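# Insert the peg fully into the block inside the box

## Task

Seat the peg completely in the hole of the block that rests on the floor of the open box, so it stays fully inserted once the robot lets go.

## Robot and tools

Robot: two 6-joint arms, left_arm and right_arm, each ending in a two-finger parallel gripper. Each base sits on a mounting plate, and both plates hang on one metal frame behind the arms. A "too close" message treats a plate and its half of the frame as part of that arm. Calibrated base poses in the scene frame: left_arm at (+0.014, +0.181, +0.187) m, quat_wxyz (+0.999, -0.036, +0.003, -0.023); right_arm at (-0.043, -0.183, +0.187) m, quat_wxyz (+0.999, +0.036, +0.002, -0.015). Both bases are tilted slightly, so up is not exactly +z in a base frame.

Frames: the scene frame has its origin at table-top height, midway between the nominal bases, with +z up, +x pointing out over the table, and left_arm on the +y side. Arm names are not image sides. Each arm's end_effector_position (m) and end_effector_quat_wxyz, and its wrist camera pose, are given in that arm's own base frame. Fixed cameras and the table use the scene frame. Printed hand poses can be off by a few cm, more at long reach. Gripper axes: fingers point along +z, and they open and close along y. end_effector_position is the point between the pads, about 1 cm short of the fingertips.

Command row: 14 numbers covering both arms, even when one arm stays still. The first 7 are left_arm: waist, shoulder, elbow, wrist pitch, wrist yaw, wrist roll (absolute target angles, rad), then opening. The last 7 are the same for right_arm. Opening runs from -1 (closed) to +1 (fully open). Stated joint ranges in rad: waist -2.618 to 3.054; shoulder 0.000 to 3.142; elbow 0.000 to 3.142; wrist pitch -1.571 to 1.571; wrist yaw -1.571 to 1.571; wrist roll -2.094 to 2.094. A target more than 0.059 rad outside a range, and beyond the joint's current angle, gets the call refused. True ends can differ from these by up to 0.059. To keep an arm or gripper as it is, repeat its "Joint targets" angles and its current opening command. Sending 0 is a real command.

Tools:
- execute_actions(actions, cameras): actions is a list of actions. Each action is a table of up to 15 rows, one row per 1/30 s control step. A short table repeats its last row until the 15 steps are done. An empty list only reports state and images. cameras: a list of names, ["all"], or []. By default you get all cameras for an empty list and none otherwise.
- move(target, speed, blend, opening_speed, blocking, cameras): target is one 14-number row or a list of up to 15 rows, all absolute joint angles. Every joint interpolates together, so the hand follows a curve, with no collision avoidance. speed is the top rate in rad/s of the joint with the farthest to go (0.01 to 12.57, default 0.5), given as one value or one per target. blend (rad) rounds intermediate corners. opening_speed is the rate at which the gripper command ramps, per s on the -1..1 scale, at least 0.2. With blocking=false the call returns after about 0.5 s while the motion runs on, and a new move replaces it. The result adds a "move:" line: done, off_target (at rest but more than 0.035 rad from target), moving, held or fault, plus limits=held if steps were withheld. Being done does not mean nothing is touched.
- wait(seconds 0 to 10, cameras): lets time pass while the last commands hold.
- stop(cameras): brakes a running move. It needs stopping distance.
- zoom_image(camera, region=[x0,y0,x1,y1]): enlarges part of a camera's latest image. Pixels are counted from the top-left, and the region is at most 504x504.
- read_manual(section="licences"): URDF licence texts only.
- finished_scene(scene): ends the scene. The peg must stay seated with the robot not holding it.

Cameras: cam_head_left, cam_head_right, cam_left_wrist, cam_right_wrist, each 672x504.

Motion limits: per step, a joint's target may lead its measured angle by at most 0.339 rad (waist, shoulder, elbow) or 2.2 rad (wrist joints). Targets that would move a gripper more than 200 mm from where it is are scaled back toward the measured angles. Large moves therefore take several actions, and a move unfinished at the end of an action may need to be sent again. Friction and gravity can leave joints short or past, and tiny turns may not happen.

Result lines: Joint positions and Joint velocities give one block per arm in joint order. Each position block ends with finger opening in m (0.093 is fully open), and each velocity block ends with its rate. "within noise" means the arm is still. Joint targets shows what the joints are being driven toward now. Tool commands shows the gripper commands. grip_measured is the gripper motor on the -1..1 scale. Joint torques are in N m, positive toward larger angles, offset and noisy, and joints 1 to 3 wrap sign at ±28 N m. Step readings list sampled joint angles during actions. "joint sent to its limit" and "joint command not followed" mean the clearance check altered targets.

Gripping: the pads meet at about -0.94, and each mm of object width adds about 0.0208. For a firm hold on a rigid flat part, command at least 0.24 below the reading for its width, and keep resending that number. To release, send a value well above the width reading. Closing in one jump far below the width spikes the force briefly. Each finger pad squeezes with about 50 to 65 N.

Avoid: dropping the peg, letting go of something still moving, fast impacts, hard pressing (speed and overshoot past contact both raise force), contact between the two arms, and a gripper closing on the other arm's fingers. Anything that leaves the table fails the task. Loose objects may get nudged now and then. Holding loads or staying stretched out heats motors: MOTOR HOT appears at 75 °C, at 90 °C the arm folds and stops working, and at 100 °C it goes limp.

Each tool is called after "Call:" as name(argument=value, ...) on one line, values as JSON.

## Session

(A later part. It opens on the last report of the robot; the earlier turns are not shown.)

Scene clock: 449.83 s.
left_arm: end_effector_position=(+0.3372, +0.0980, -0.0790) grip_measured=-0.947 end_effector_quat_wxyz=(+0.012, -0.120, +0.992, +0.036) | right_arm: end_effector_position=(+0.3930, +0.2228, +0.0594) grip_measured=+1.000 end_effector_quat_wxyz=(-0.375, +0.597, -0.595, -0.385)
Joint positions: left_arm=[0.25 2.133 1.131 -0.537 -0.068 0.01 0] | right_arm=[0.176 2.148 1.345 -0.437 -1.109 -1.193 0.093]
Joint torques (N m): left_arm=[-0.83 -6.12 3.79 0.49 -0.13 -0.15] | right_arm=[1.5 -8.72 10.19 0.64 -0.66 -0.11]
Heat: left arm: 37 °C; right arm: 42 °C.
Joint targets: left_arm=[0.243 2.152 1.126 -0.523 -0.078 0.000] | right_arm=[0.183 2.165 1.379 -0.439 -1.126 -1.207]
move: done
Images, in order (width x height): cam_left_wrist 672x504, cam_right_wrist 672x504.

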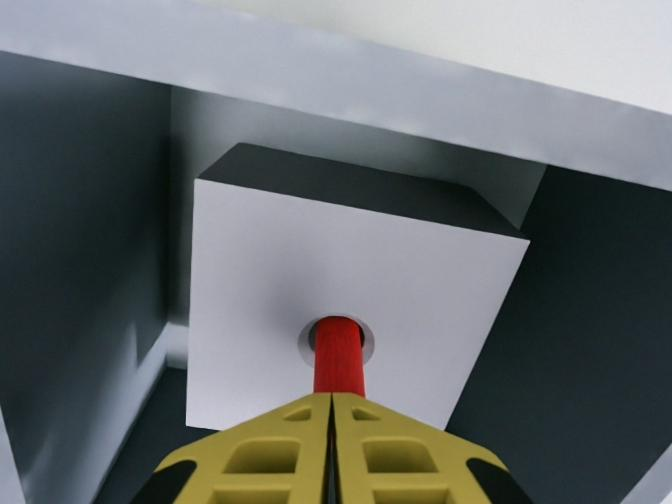

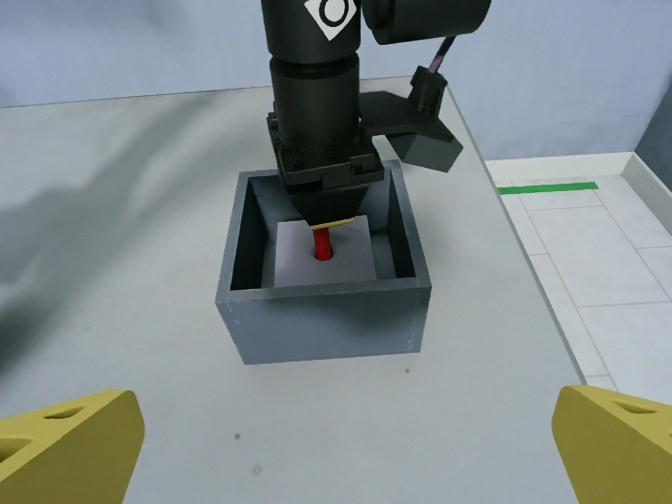

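Call:
move(target=[0.243,2.176,1.118,-0.494,-0.078,0,-0.95,0.183,2.165,1.379,-0.439,-1.126,-1.207,1], speed=0.06, cameras=["cam_right_wrist","cam_left_wrist"])

Call:
zoom_image(camera="cam_right_wrist", region=[260, 140, 400, 300])

Scene clock: 455.27 s.
left_arm: end_effector_position=(+0.3414, +0.0994, -0.0798) grip_measured=-0.947 end_effector_quat_wxyz=(+0.020, -0.121, +0.992, +0.038) | right_arm: end_effector_position=(+0.3930, +0.2228, +0.0594) grip_measured=+1.000 end_effector_quat_wxyz=(-0.375, +0.597, -0.595, -0.385)
Joint positions: left_arm=[0.25 2.136 1.131 -0.516 -0.07 0.009 0] | right_arm=[0.176 2.148 1.345 -0.437 -1.109 -1.193 0.093]
Joint torques (N m): left_arm=[-0.9 -4.52 3.07 0.6 -0.11 -0.15] | right_arm=[1.51 -8.54 10.29 0.64 -0.67 -0.11]
Heat: left arm: 37 °C; right arm: 42 °C.
Joint targets: left_arm=[0.243 2.176 1.118 -0.494 -0.078 0.000] | right_arm=[0.183 2.165 1.379 -0.439 -1.126 -1.207]
move: off_target (left_arm); left_arm: the shoulder is farthest, 0.040 rad from its target
Images, in order (width x height): cam_left_wrist 672x504, cam_right_wrist 672x504.

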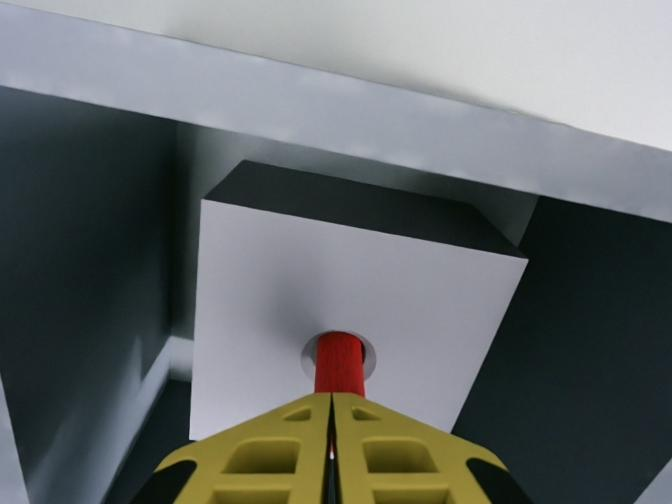

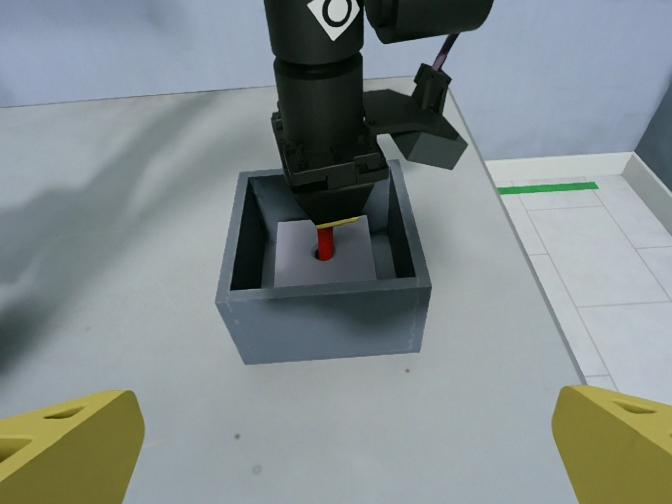

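Scaled by 3.150.

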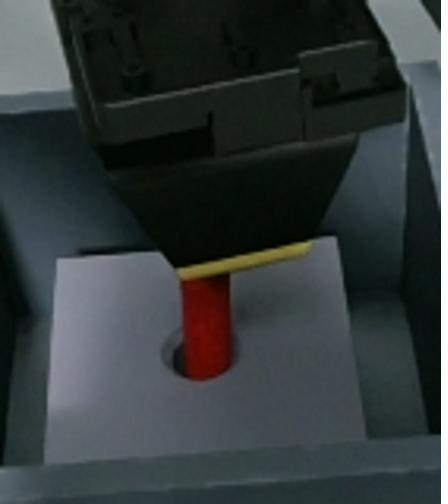

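Call:
move(target=[[0.25,2.10,1.131,-0.55,-0.07,0,-0.95,0.183,2.165,1.379,-0.439,-1.126,-1.207,1],[0.25,1.90,1.16,-0.75,-0.07,0,-0.95,0.183,2.165,1.379,-0.439,-1.126,-1.207,1]], speed=[0.2,0.6], cameras=["cam_right_wrist","cam_left_wrist"])

Call:
zoom_image(camera="cam_right_wrist", region=[260, 140, 400, 300])

Scene clock: 460.43 s.
left_arm: end_effector_position=(+0.3247, +0.0952, -0.0112) grip_measured=-0.947 end_effector_quat_wxyz=(+0.017, -0.121, +0.992, +0.038) | right_arm: end_effector_position=(+0.3930, +0.2228, +0.0594) grip_measured=+1.000 end_effector_quat_wxyz=(-0.375, +0.597, -0.595, -0.385)
Joint positions: left_arm=[0.25 1.925 1.142 -0.743 -0.071 0.009 0] | right_arm=[0.176 2.148 1.345 -0.437 -1.109 -1.193 0.093]
Joint torques (N m): left_arm=[-0.24 -9.1 6.56 0.25 -0.02 -0.15] | right_arm=[1.58 -8.51 10.18 0.65 -0.7 -0.11]
Heat: left arm: 37 °C; right arm: 42 °C.
Joint targets: left_arm=[0.250 1.900 1.160 -0.750 -0.070 0.000] | right_arm=[0.183 2.165 1.379 -0.439 -1.126 -1.207]
move: done
Images, in order (width x height): cam_left_wrist 672x504, cam_right_wrist 672x504.

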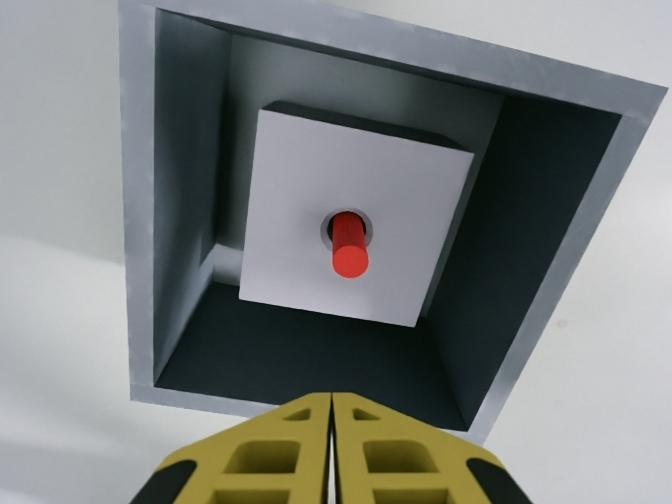

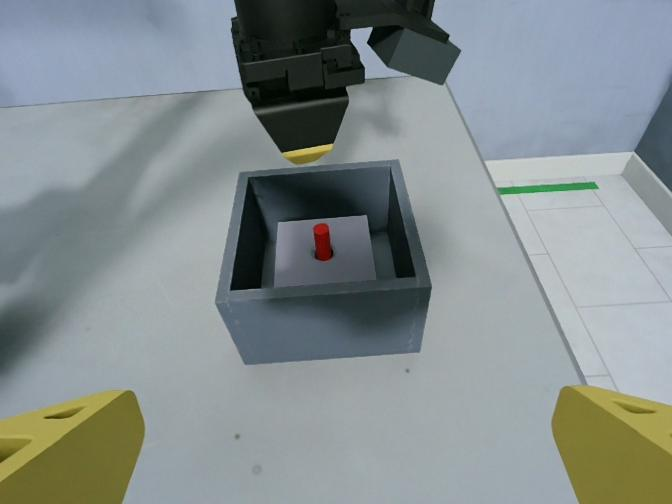

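Scaled by 3.150.

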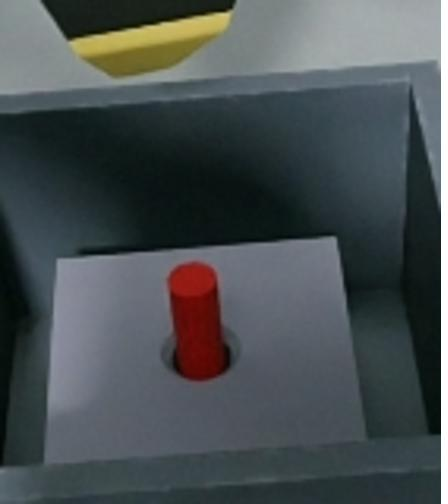

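Call:
finished_scene(scene=2)

The scene is finished: the task was done.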